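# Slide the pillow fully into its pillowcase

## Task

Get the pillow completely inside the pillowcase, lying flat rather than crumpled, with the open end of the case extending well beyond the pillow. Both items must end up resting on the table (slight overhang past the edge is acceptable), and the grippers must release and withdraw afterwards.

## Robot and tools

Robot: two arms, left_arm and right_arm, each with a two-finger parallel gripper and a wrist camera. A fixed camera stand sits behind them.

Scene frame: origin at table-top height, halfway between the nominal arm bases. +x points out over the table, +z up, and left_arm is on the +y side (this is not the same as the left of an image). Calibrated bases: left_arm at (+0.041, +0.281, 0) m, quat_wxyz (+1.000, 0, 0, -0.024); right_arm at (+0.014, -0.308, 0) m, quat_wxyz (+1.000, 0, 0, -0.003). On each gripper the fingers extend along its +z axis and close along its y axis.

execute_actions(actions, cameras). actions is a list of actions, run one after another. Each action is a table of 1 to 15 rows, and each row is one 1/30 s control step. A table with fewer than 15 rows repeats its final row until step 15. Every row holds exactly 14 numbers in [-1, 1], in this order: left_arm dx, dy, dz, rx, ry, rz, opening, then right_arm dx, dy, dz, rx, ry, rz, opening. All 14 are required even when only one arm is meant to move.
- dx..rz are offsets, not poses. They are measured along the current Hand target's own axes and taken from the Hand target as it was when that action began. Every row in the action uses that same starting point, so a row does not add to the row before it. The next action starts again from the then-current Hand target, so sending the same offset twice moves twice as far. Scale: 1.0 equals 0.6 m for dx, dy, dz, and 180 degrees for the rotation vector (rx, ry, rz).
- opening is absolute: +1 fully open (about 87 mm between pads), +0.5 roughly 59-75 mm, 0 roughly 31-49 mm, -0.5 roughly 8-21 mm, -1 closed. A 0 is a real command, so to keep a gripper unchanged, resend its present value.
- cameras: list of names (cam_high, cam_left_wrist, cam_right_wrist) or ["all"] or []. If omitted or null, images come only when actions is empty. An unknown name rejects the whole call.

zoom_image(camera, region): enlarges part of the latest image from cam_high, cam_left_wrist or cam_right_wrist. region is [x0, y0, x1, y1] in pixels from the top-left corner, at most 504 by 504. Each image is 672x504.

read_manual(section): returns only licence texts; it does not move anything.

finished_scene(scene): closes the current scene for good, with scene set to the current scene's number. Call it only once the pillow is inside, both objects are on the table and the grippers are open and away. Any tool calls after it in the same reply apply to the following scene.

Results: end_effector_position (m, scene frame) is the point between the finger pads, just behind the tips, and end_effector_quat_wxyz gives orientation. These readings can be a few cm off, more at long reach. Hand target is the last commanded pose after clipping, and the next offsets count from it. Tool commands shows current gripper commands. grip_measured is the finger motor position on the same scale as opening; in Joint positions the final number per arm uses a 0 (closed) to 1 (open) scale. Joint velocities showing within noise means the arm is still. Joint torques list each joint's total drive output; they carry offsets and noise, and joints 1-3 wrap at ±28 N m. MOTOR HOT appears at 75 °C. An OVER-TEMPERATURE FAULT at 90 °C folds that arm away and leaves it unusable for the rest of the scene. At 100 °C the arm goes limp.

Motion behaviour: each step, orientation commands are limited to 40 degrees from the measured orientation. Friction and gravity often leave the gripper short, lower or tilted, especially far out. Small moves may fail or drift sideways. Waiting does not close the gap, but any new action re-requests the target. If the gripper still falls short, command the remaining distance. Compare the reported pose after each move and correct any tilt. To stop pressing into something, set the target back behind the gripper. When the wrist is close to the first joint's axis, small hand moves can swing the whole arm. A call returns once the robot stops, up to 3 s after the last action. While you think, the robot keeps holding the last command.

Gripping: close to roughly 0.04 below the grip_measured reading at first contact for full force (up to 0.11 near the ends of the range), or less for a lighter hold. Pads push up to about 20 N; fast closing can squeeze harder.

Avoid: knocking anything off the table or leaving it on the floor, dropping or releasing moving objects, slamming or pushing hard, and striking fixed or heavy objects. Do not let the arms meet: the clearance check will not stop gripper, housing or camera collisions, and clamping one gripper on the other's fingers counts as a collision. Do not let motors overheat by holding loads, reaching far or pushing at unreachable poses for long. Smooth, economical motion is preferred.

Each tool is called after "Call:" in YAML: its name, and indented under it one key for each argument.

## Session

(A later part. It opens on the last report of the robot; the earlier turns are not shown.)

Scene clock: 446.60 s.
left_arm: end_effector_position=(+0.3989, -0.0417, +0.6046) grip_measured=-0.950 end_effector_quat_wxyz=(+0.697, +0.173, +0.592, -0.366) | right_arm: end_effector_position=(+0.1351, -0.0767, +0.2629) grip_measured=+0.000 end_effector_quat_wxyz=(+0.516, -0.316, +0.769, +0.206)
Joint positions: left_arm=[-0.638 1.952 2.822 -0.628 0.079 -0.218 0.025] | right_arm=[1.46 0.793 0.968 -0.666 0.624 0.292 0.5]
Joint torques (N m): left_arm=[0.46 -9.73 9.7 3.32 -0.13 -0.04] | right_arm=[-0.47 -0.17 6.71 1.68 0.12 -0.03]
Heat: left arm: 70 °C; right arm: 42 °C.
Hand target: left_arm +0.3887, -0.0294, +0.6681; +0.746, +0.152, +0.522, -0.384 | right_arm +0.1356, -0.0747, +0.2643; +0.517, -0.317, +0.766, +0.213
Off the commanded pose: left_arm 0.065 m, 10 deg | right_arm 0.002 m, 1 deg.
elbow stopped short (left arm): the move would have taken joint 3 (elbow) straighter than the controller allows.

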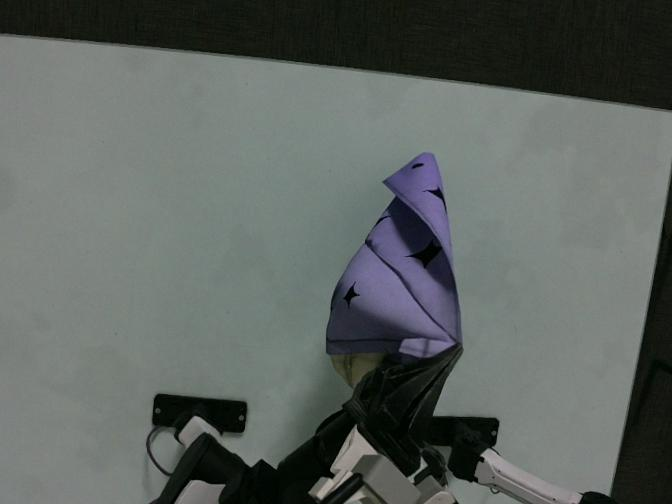

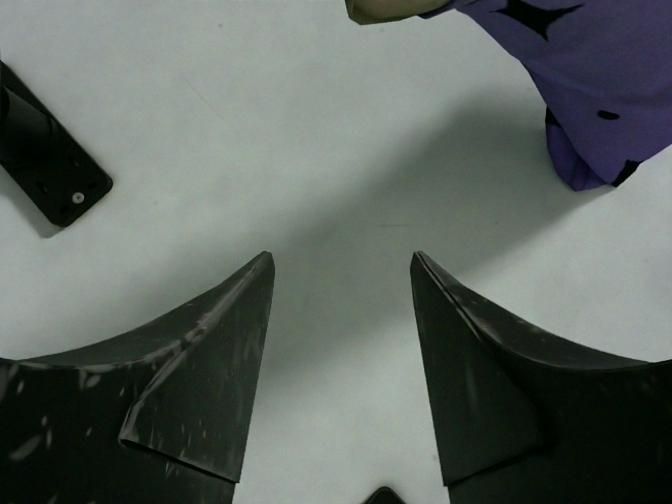

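Call:
execute_actions:
  actions:
    - [[0.0857,0.0145,-0.0505,0,0.0389,0,-1,0.0662,-0.053,-0.0305,0,0,0,0]]
    - [[0.0913,0.0145,-0.0397,0,0.0389,0,-1,0.0662,-0.053,-0.0305,0,0,0,0.2]]
    - [[0.0954,0.0145,-0.0283,0,0.0389,0,-1,0,0,0,0,0,0,0.2]]
    - [[0.0981,0.0145,-0.0164,0,0.0389,0,-1,0,0,0,0,0,0,0.2]]
    - [[0.0994,0.0145,-0.0044,0,0.0389,0,-1,0,0,0,0,0,0,0.2]]
    - [[0.0992,0.0145,0.0078,0,0.0389,0,-1,0,0,0,0,0,0,0.2]]
    - [[0.0975,0.0145,0.0198,0,0.0389,0,-1,0,0,0,0,0,0,0.2]]
    - [[0.0943,0.0145,0.0316,0,0.0389,0,-1,0,0,0,0,0,0,0.2]]
  cameras: ["all"]

Scene clock: 460.13 s.
left_arm: end_effector_position=(+0.3452, -0.0025, +0.1918) grip_measured=-0.950 end_effector_quat_wxyz=(+0.417, +0.311, +0.812, -0.266) | right_arm: end_effector_position=(+0.1361, -0.1640, +0.2051) grip_measured=+0.200 end_effector_quat_wxyz=(+0.517, -0.313, +0.768, +0.213)
Joint positions: left_arm=[-0.591 1.405 1.091 -0.241 0.252 -0.05 0.025] | right_arm=[1.176 0.315 0.682 -0.779 0.361 0.157 0.6]
Joint torques (N m): left_arm=[0.53 -5.86 8.29 2.05 0.16 0.09] | right_arm=[-0.85 2.55 6.76 1.69 0.05 0.03]
Heat: left arm: 67 °C; right arm: 42 °C.
Hand target: left_arm +0.3450, -0.0022, +0.1883; +0.414, +0.314, +0.811, -0.268 | right_arm +0.1355, -0.1648, +0.2045; +0.517, -0.317, +0.766, +0.214
Off the commanded pose: left_arm 0.003 m, 1 deg | right_arm 0.001 m, 1 deg.

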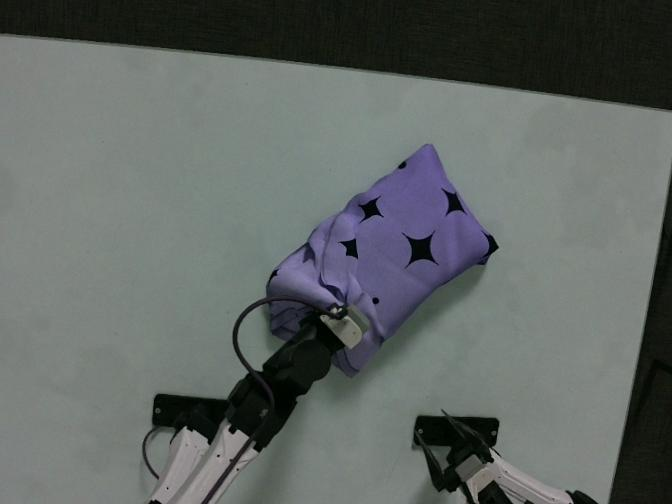

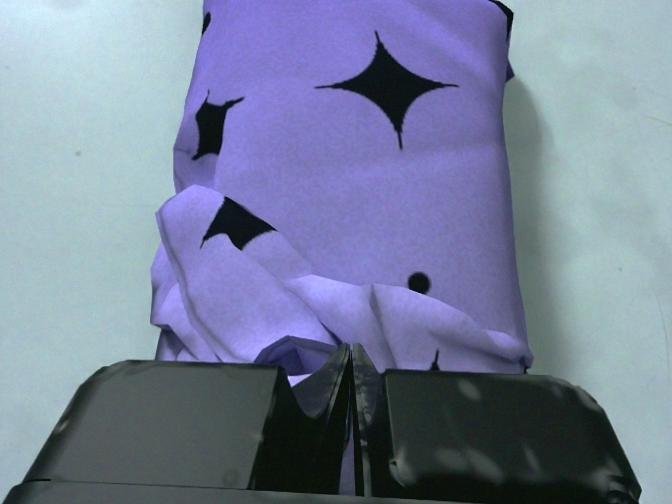

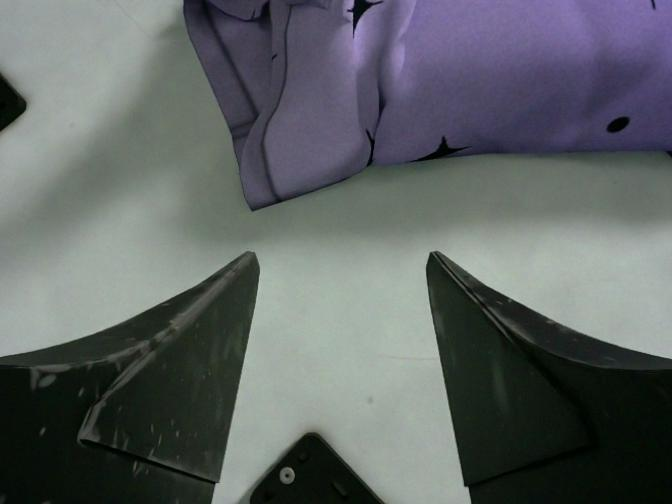

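Call:
execute_actions:
  actions: []

Call:
zoom_image:
  camera: "cam_high"
  region: [220, 110, 520, 410]

Call:
zoom_image:
  camera: "cam_right_wrist"
  region: [84, 0, 588, 504]

Scene clock: 472.97 s.
left_arm: end_effector_position=(+0.3453, -0.0025, +0.1919) grip_measured=-0.950 end_effector_quat_wxyz=(+0.417, +0.311, +0.811, -0.266) | right_arm: end_effector_position=(+0.1361, -0.1640, +0.2051) grip_measured=+0.200 end_effector_quat_wxyz=(+0.517, -0.313, +0.768, +0.213)
Joint positions: left_arm=[-0.591 1.405 1.091 -0.241 0.252 -0.049 0.025] | right_arm=[1.176 0.315 0.682 -0.779 0.361 0.157 0.6]
Joint velocities: within noise
Joint torques (N m): left_arm=[0.53 -5.86 8.28 2.06 0.17 0.08] | right_arm=[-0.31 2.54 6.76 1.69 0.02 0.07]
Heat: left arm: 60 °C; right arm: 41 °C.
Hand target: left_arm +0.3451, -0.0021, +0.1883; +0.414, +0.314, +0.811, -0.268 | right_arm +0.1355, -0.1648, +0.2045; +0.517, -0.317, +0.766, +0.214
Tool commands: left_gripper/opening=-1.0 right_gripper/opening=+0.2
Off the commanded pose: left_arm 0.004 m, 1 deg | right_arm 0.001 m, 1 deg.

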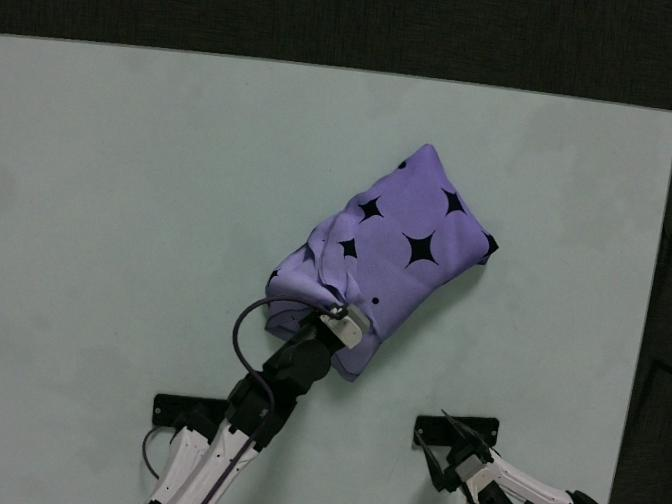

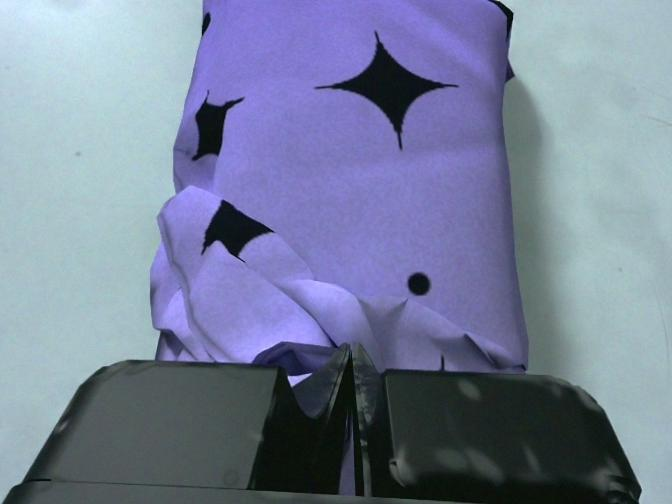

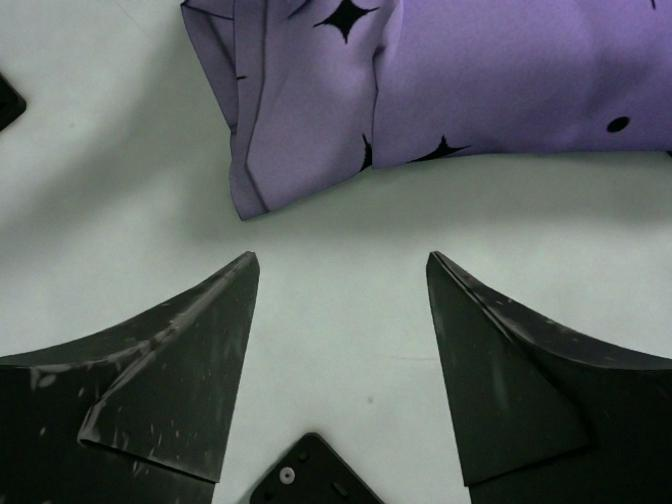

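Scaled by 1.680 from the camera's image (finer frame: 960x720).

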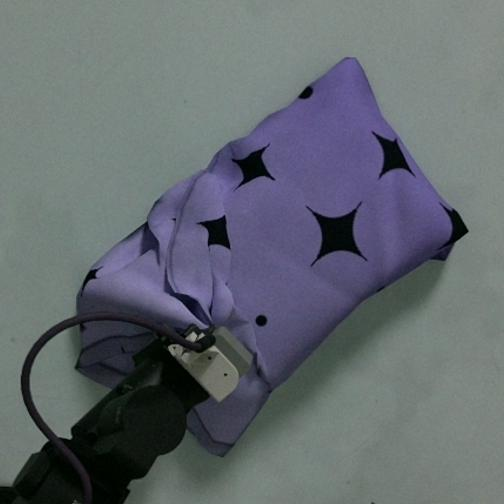

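Scaled by 1.000.

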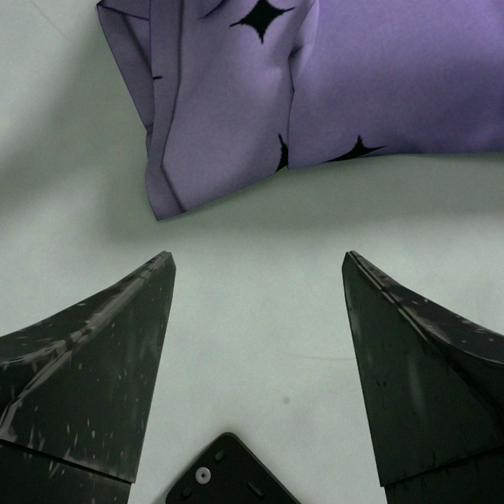

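Call:
execute_actions:
  actions:
    - [[0.0923,0.0654,-0.0437,-0.037,0.037,-0.023,-1,0,0,0,0,0,0,0.2]]
  cameras: ["cam_high"]

Scene clock: 485.23 s.
left_arm: end_effector_position=(+0.3380, +0.0519, +0.1500) grip_measured=-0.950 end_effector_quat_wxyz=(+0.375, +0.276, +0.857, -0.222) | right_arm: end_effector_position=(+0.1361, -0.1640, +0.2051) grip_measured=+0.200 end_effector_quat_wxyz=(+0.517, -0.313, +0.768, +0.213)
Joint positions: left_arm=[-0.495 1.343 0.972 -0.32 0.235 -0.033 0.025] | right_arm=[1.176 0.315 0.682 -0.779 0.361 0.157 0.6]
Joint torques (N m): left_arm=[0.68 -7.04 7.54 1.75 0.01 0.1] | right_arm=[-0.65 2.41 6.5 1.68 0 -0.02]
Heat: left arm: 57 °C; right arm: 41 °C.
Hand target: left_arm +0.3351, +0.0579, +0.1485; +0.374, +0.275, +0.859, -0.216 | right_arm +0.1355, -0.1648, +0.2045; +0.517, -0.317, +0.766, +0.214
Off the commanded pose: left_arm 0.007 m, 1 deg | right_arm 0.001 m, 1 deg.

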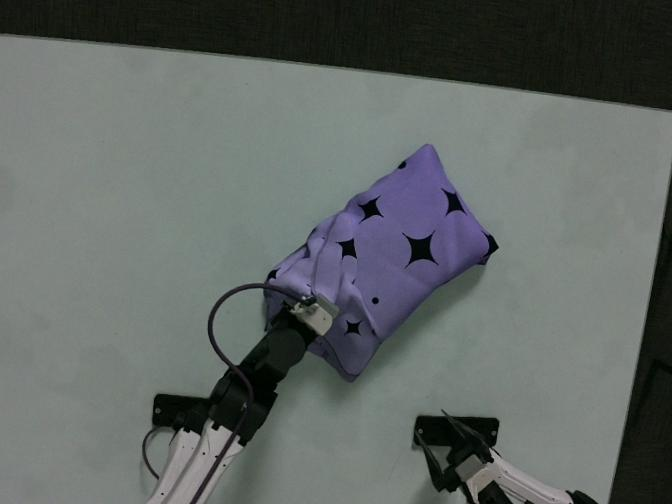

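Call:
execute_actions:
  actions:
    - [[0.0977,0.0774,-0.0194,-0.034,0.037,-0.028,-1,0,0,0,0,0,0,0.2]]
  cameras: ["cam_high", "cam_right_wrist"]

Scene clock: 493.43 s.
left_arm: end_effector_position=(+0.3285, +0.1135, +0.1043) grip_measured=-0.950 end_effector_quat_wxyz=(+0.329, +0.229, +0.900, -0.173) | right_arm: end_effector_position=(+0.1361, -0.1640, +0.2051) grip_measured=+0.200 end_effector_quat_wxyz=(+0.517, -0.313, +0.768, +0.213)
Joint positions: left_arm=[-0.363 1.303 0.847 -0.379 0.22 0.001 0.025] | right_arm=[1.176 0.315 0.682 -0.779 0.361 0.157 0.6]
Joint torques (N m): left_arm=[0.69 -6.31 7.38 1.61 0.06 0.1] | right_arm=[-0.79 2.47 6.67 1.69 0.02 0]
Heat: left arm: 56 °C; right arm: 41 °C.
Hand target: left_arm +0.3251, +0.1179, +0.1034; +0.328, +0.229, +0.901, -0.170 | right_arm +0.1355, -0.1648, +0.2045; +0.517, -0.317, +0.766, +0.214
Off the commanded pose: left_arm 0.006 m, 0 deg | right_arm 0.001 m, 1 deg.

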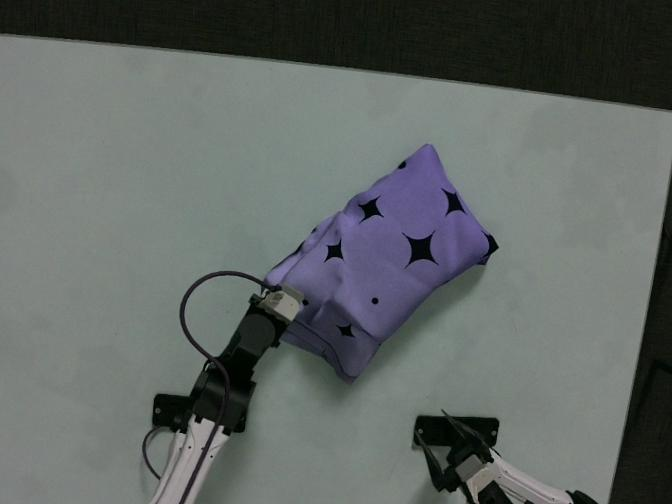

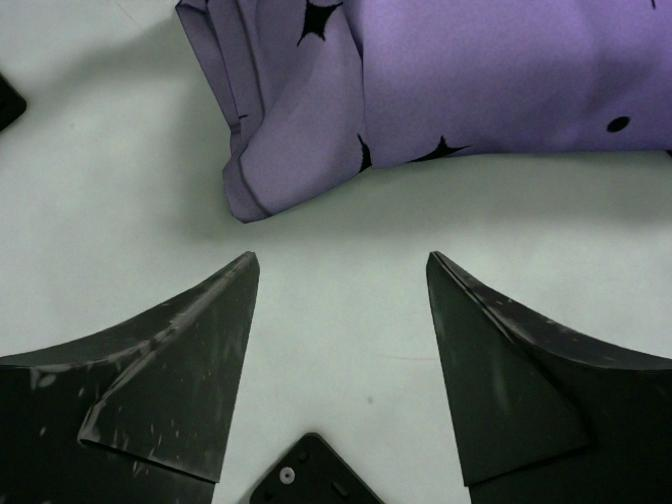

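Call:
execute_actions:
  actions:
    - [[0.0957,0.0861,0.0129,-0.022,0.039,-0.024,-1,0,0,0,0,0,0,0.2]]
  cameras: ["all"]

Call:
zoom_image:
  camera: "cam_high"
  region: [220, 110, 520, 410]

Scene clock: 500.70 s.
left_arm: end_effector_position=(+0.3192, +0.1738, +0.0563) grip_measured=-0.950 end_effector_quat_wxyz=(+0.280, +0.192, +0.931, -0.135) | right_arm: end_effector_position=(+0.1361, -0.1640, +0.2050) grip_measured=+0.200 end_effector_quat_wxyz=(+0.517, -0.313, +0.768, +0.213)
Joint positions: left_arm=[-0.192 1.327 0.737 -0.391 0.238 0.092 0.025] | right_arm=[1.176 0.315 0.682 -0.779 0.361 0.157 0.6]
Joint torques (N m): left_arm=[0.69 -3.84 7.28 1.53 0.19 0.09] | right_arm=[-0.5 2.39 6.58 1.62 0 0]
Heat: left arm: 54 °C; right arm: 41 °C.
Hand target: left_arm +0.3171, +0.1750, +0.0513; +0.273, +0.193, +0.932, -0.137 | right_arm +0.1355, -0.1648, +0.2044; +0.517, -0.317, +0.766, +0.213
Off the commanded pose: left_arm 0.005 m, 1 deg | right_arm 0.001 m, 1 deg.

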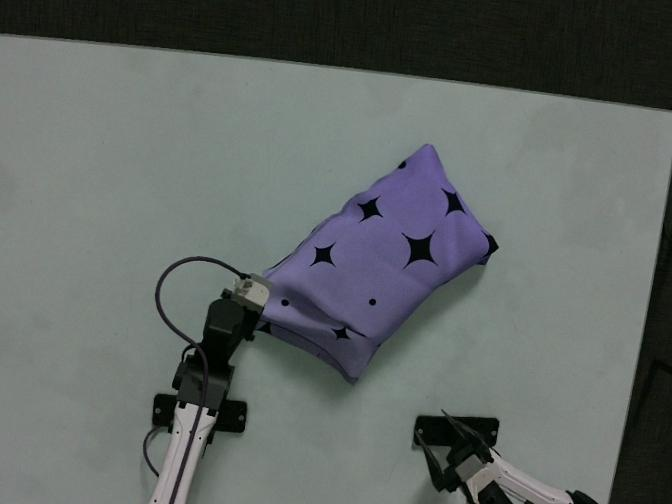

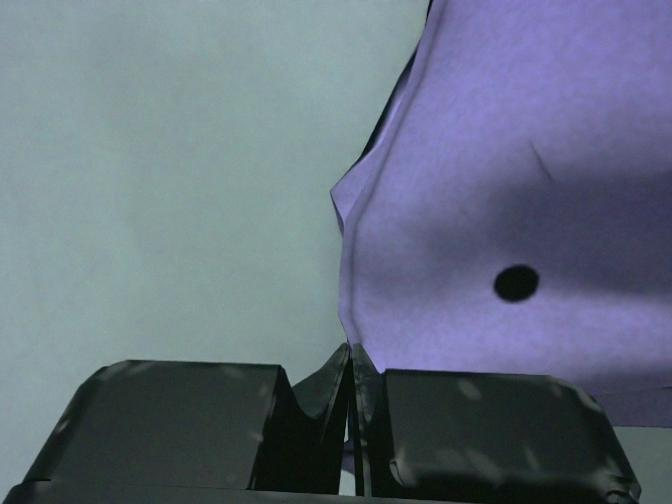

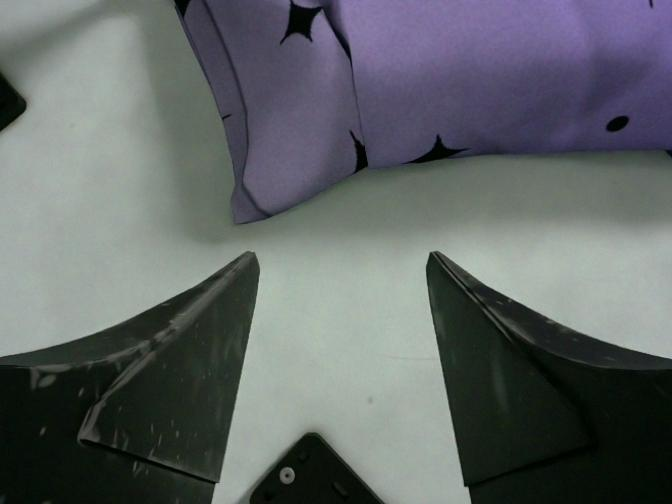

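Scaled by 1.680 from the camera's image (finer frame: 960x720).

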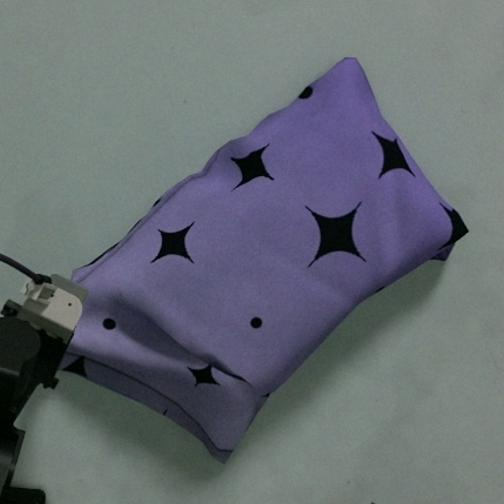

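Call:
execute_actions:
  actions:
    - [[0.0318,0.0167,0.02,0,0,0,-1,0,0,0,0,0,0,0.2]]
    - [[0,0,0,0,0,0,-0.7,0,0,0,0,0,0,0.2],[0,0,0,0,0,0,-0.5,0,0,0,0,0,0,0.2],[0,0,0,0,0,0,-0.3,0,0,0,0,0,0,0.2],[0,0,0,0,0,0,-0.1,0,0,0,0,0,0,0.2]]
    - [[0,0,-0.05,0,0,0,0.1,0,0,0,0,0,0,0.2],[0,0,-0.1,0,0,0,0.1,0,0,0,0,0,0,0.2]]
    - [[0,0,-0.13,0,0,0,0.1,0,0,0,0,0,0,0.2]]
  cameras: ["all"]

Call:
zoom_image:
  camera: "cam_high"
  region: [220, 110, 520, 410]

Call:
zoom_image:
  camera: "cam_right_wrist"
  region: [84, 0, 588, 504]

Scene clock: 514.70 s.
left_arm: end_effector_position=(+0.2466, +0.2343, +0.1351) grip_measured=+0.100 end_effector_quat_wxyz=(+0.271, +0.190, +0.934, -0.134) | right_arm: end_effector_position=(+0.1361, -0.1640, +0.2050) grip_measured=+0.200 end_effector_quat_wxyz=(+0.517, -0.313, +0.768, +0.213)
Joint positions: left_arm=[0.073 0.979 0.874 -0.967 0.373 0.33 0.55] | right_arm=[1.176 0.315 0.682 -0.779 0.361 0.157 0.6]
Joint torques (N m): left_arm=[0.69 -0.75 11.03 1.2 0.29 0.08] | right_arm=[-0.44 2.15 6.68 1.7 0.01 -0.01]
Heat: left arm: 52 °C; right arm: 41 °C.
Hand target: left_arm +0.2491, +0.2347, +0.1416; +0.273, +0.193, +0.932, -0.137 | right_arm +0.1355, -0.1648, +0.2044; +0.517, -0.317, +0.766, +0.213
Off the commanded pose: left_arm 0.007 m, 1 deg | right_arm 0.001 m, 1 deg.

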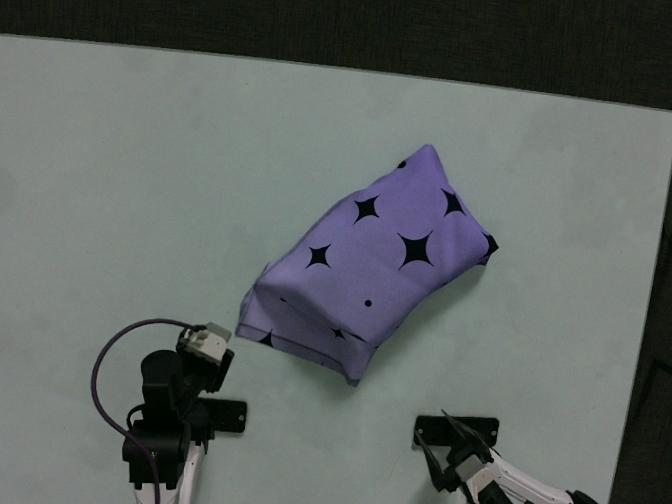

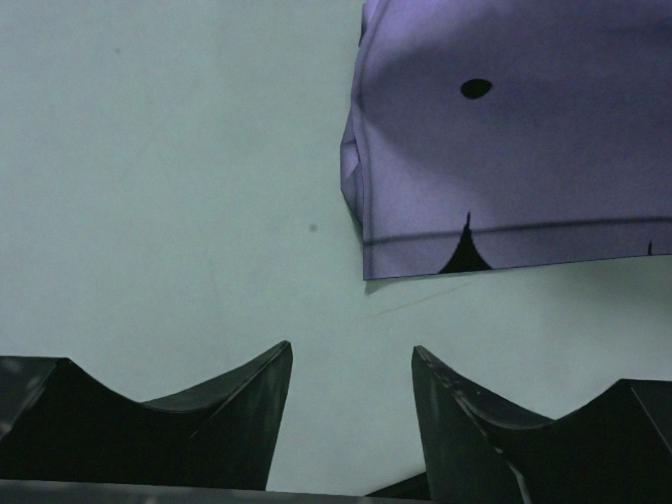

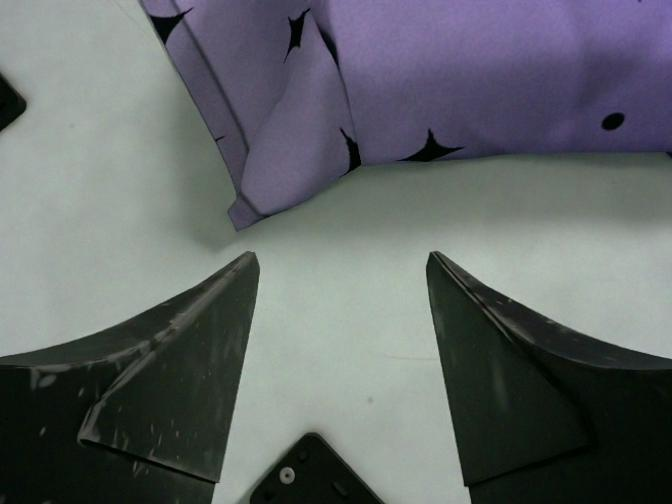

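Scaled by 1.680 from the camera's image (finer frame: 960x720).

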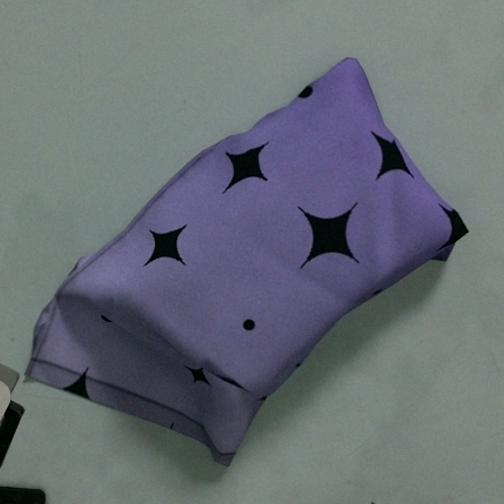

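Scaled by 1.000.

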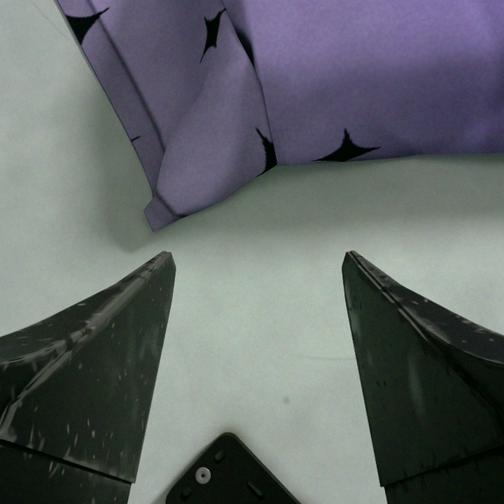

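Call:
execute_actions:
  actions:
    - [[-0.085,0.145,-0.173,0,0,0,0.1,-0.066,-0.071,-0.103,0,0,0,0.2]]
  cameras: ["all"]

Call:
zoom_image:
  camera: "cam_left_wrist"
  region: [300, 100, 672, 400]

Call:
zoom_image:
  camera: "cam_high"
  region: [220, 250, 400, 400]

Scene clock: 528.57 s.
left_arm: end_effector_position=(+0.2787, +0.3338, +0.2383) grip_measured=+0.100 end_effector_quat_wxyz=(+0.276, +0.185, +0.934, -0.132) | right_arm: end_effector_position=(+0.1332, -0.2245, +0.2587) grip_measured=+0.200 end_effector_quat_wxyz=(+0.547, -0.288, +0.769, +0.161)
Joint positions: left_arm=[0.55 1.354 1.539 -1.466 0.559 0.807 0.55] | right_arm=[1.001 0.295 0.945 -1.029 0.328 0.055 0.6]
Joint torques (N m): left_arm=[0.68 -3.73 9.69 0.78 0.42 0.09] | right_arm=[0.13 6.15 7.92 1.74 0.24 0.04]
Heat: left arm: 49 °C; right arm: 41 °C.
Hand target: left_arm +0.2791, +0.3348, +0.2417; +0.273, +0.193, +0.932, -0.137 | right_arm +0.1356, -0.2249, +0.2643; +0.517, -0.317, +0.766, +0.213
Off the commanded pose: left_arm 0.004 m, 1 deg | right_arm 0.006 m, 8 deg.

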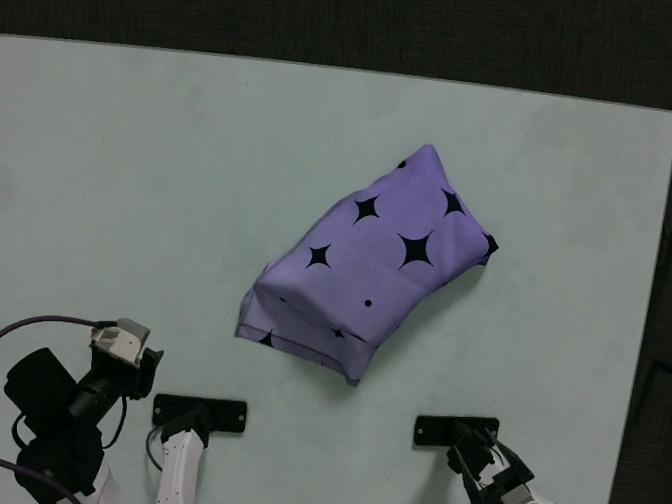

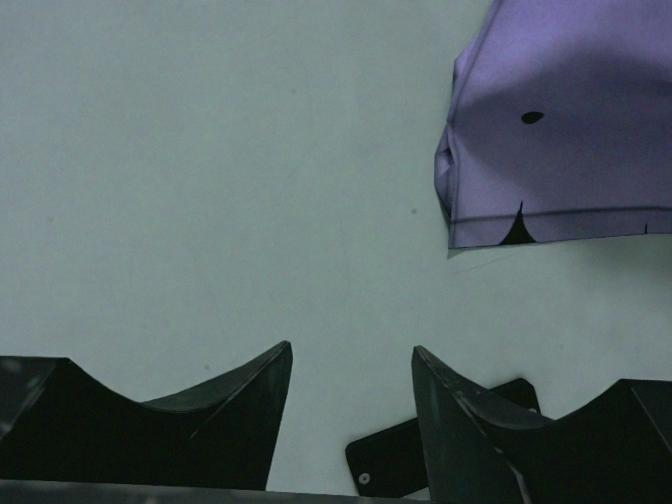

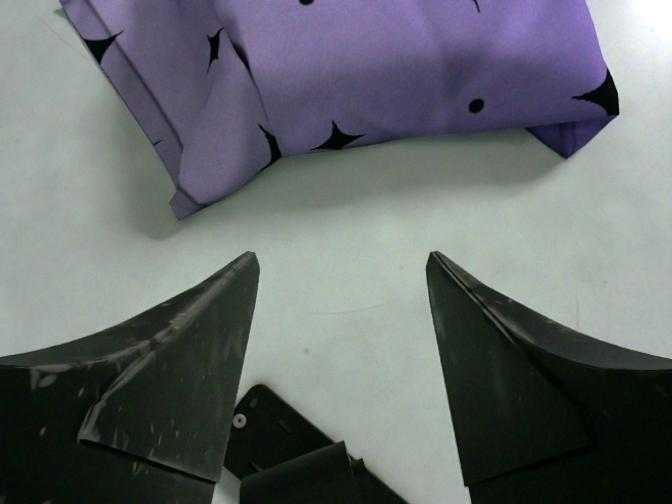

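Scaled by 1.355 from the camera's image (finer frame: 960x720).

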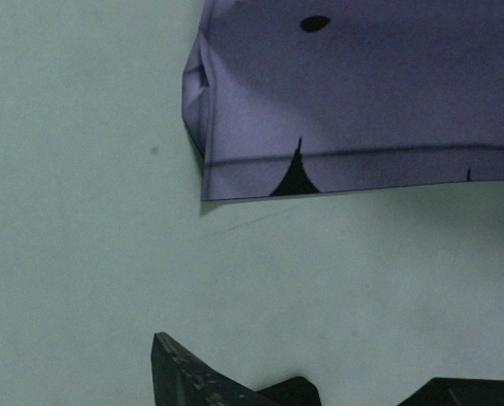

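Scaled by 2.800 from the camera's image (finer frame: 960x720).

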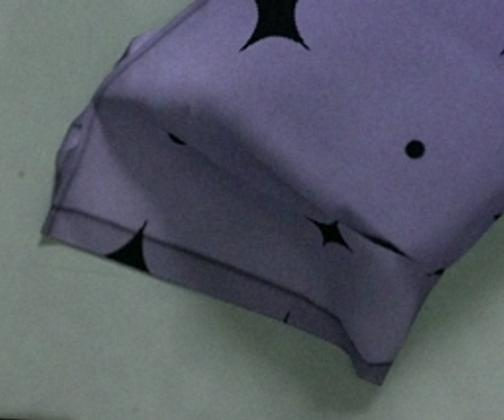

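Call:
finished_scene:
  scene: 2

The scene is finished: the task was done.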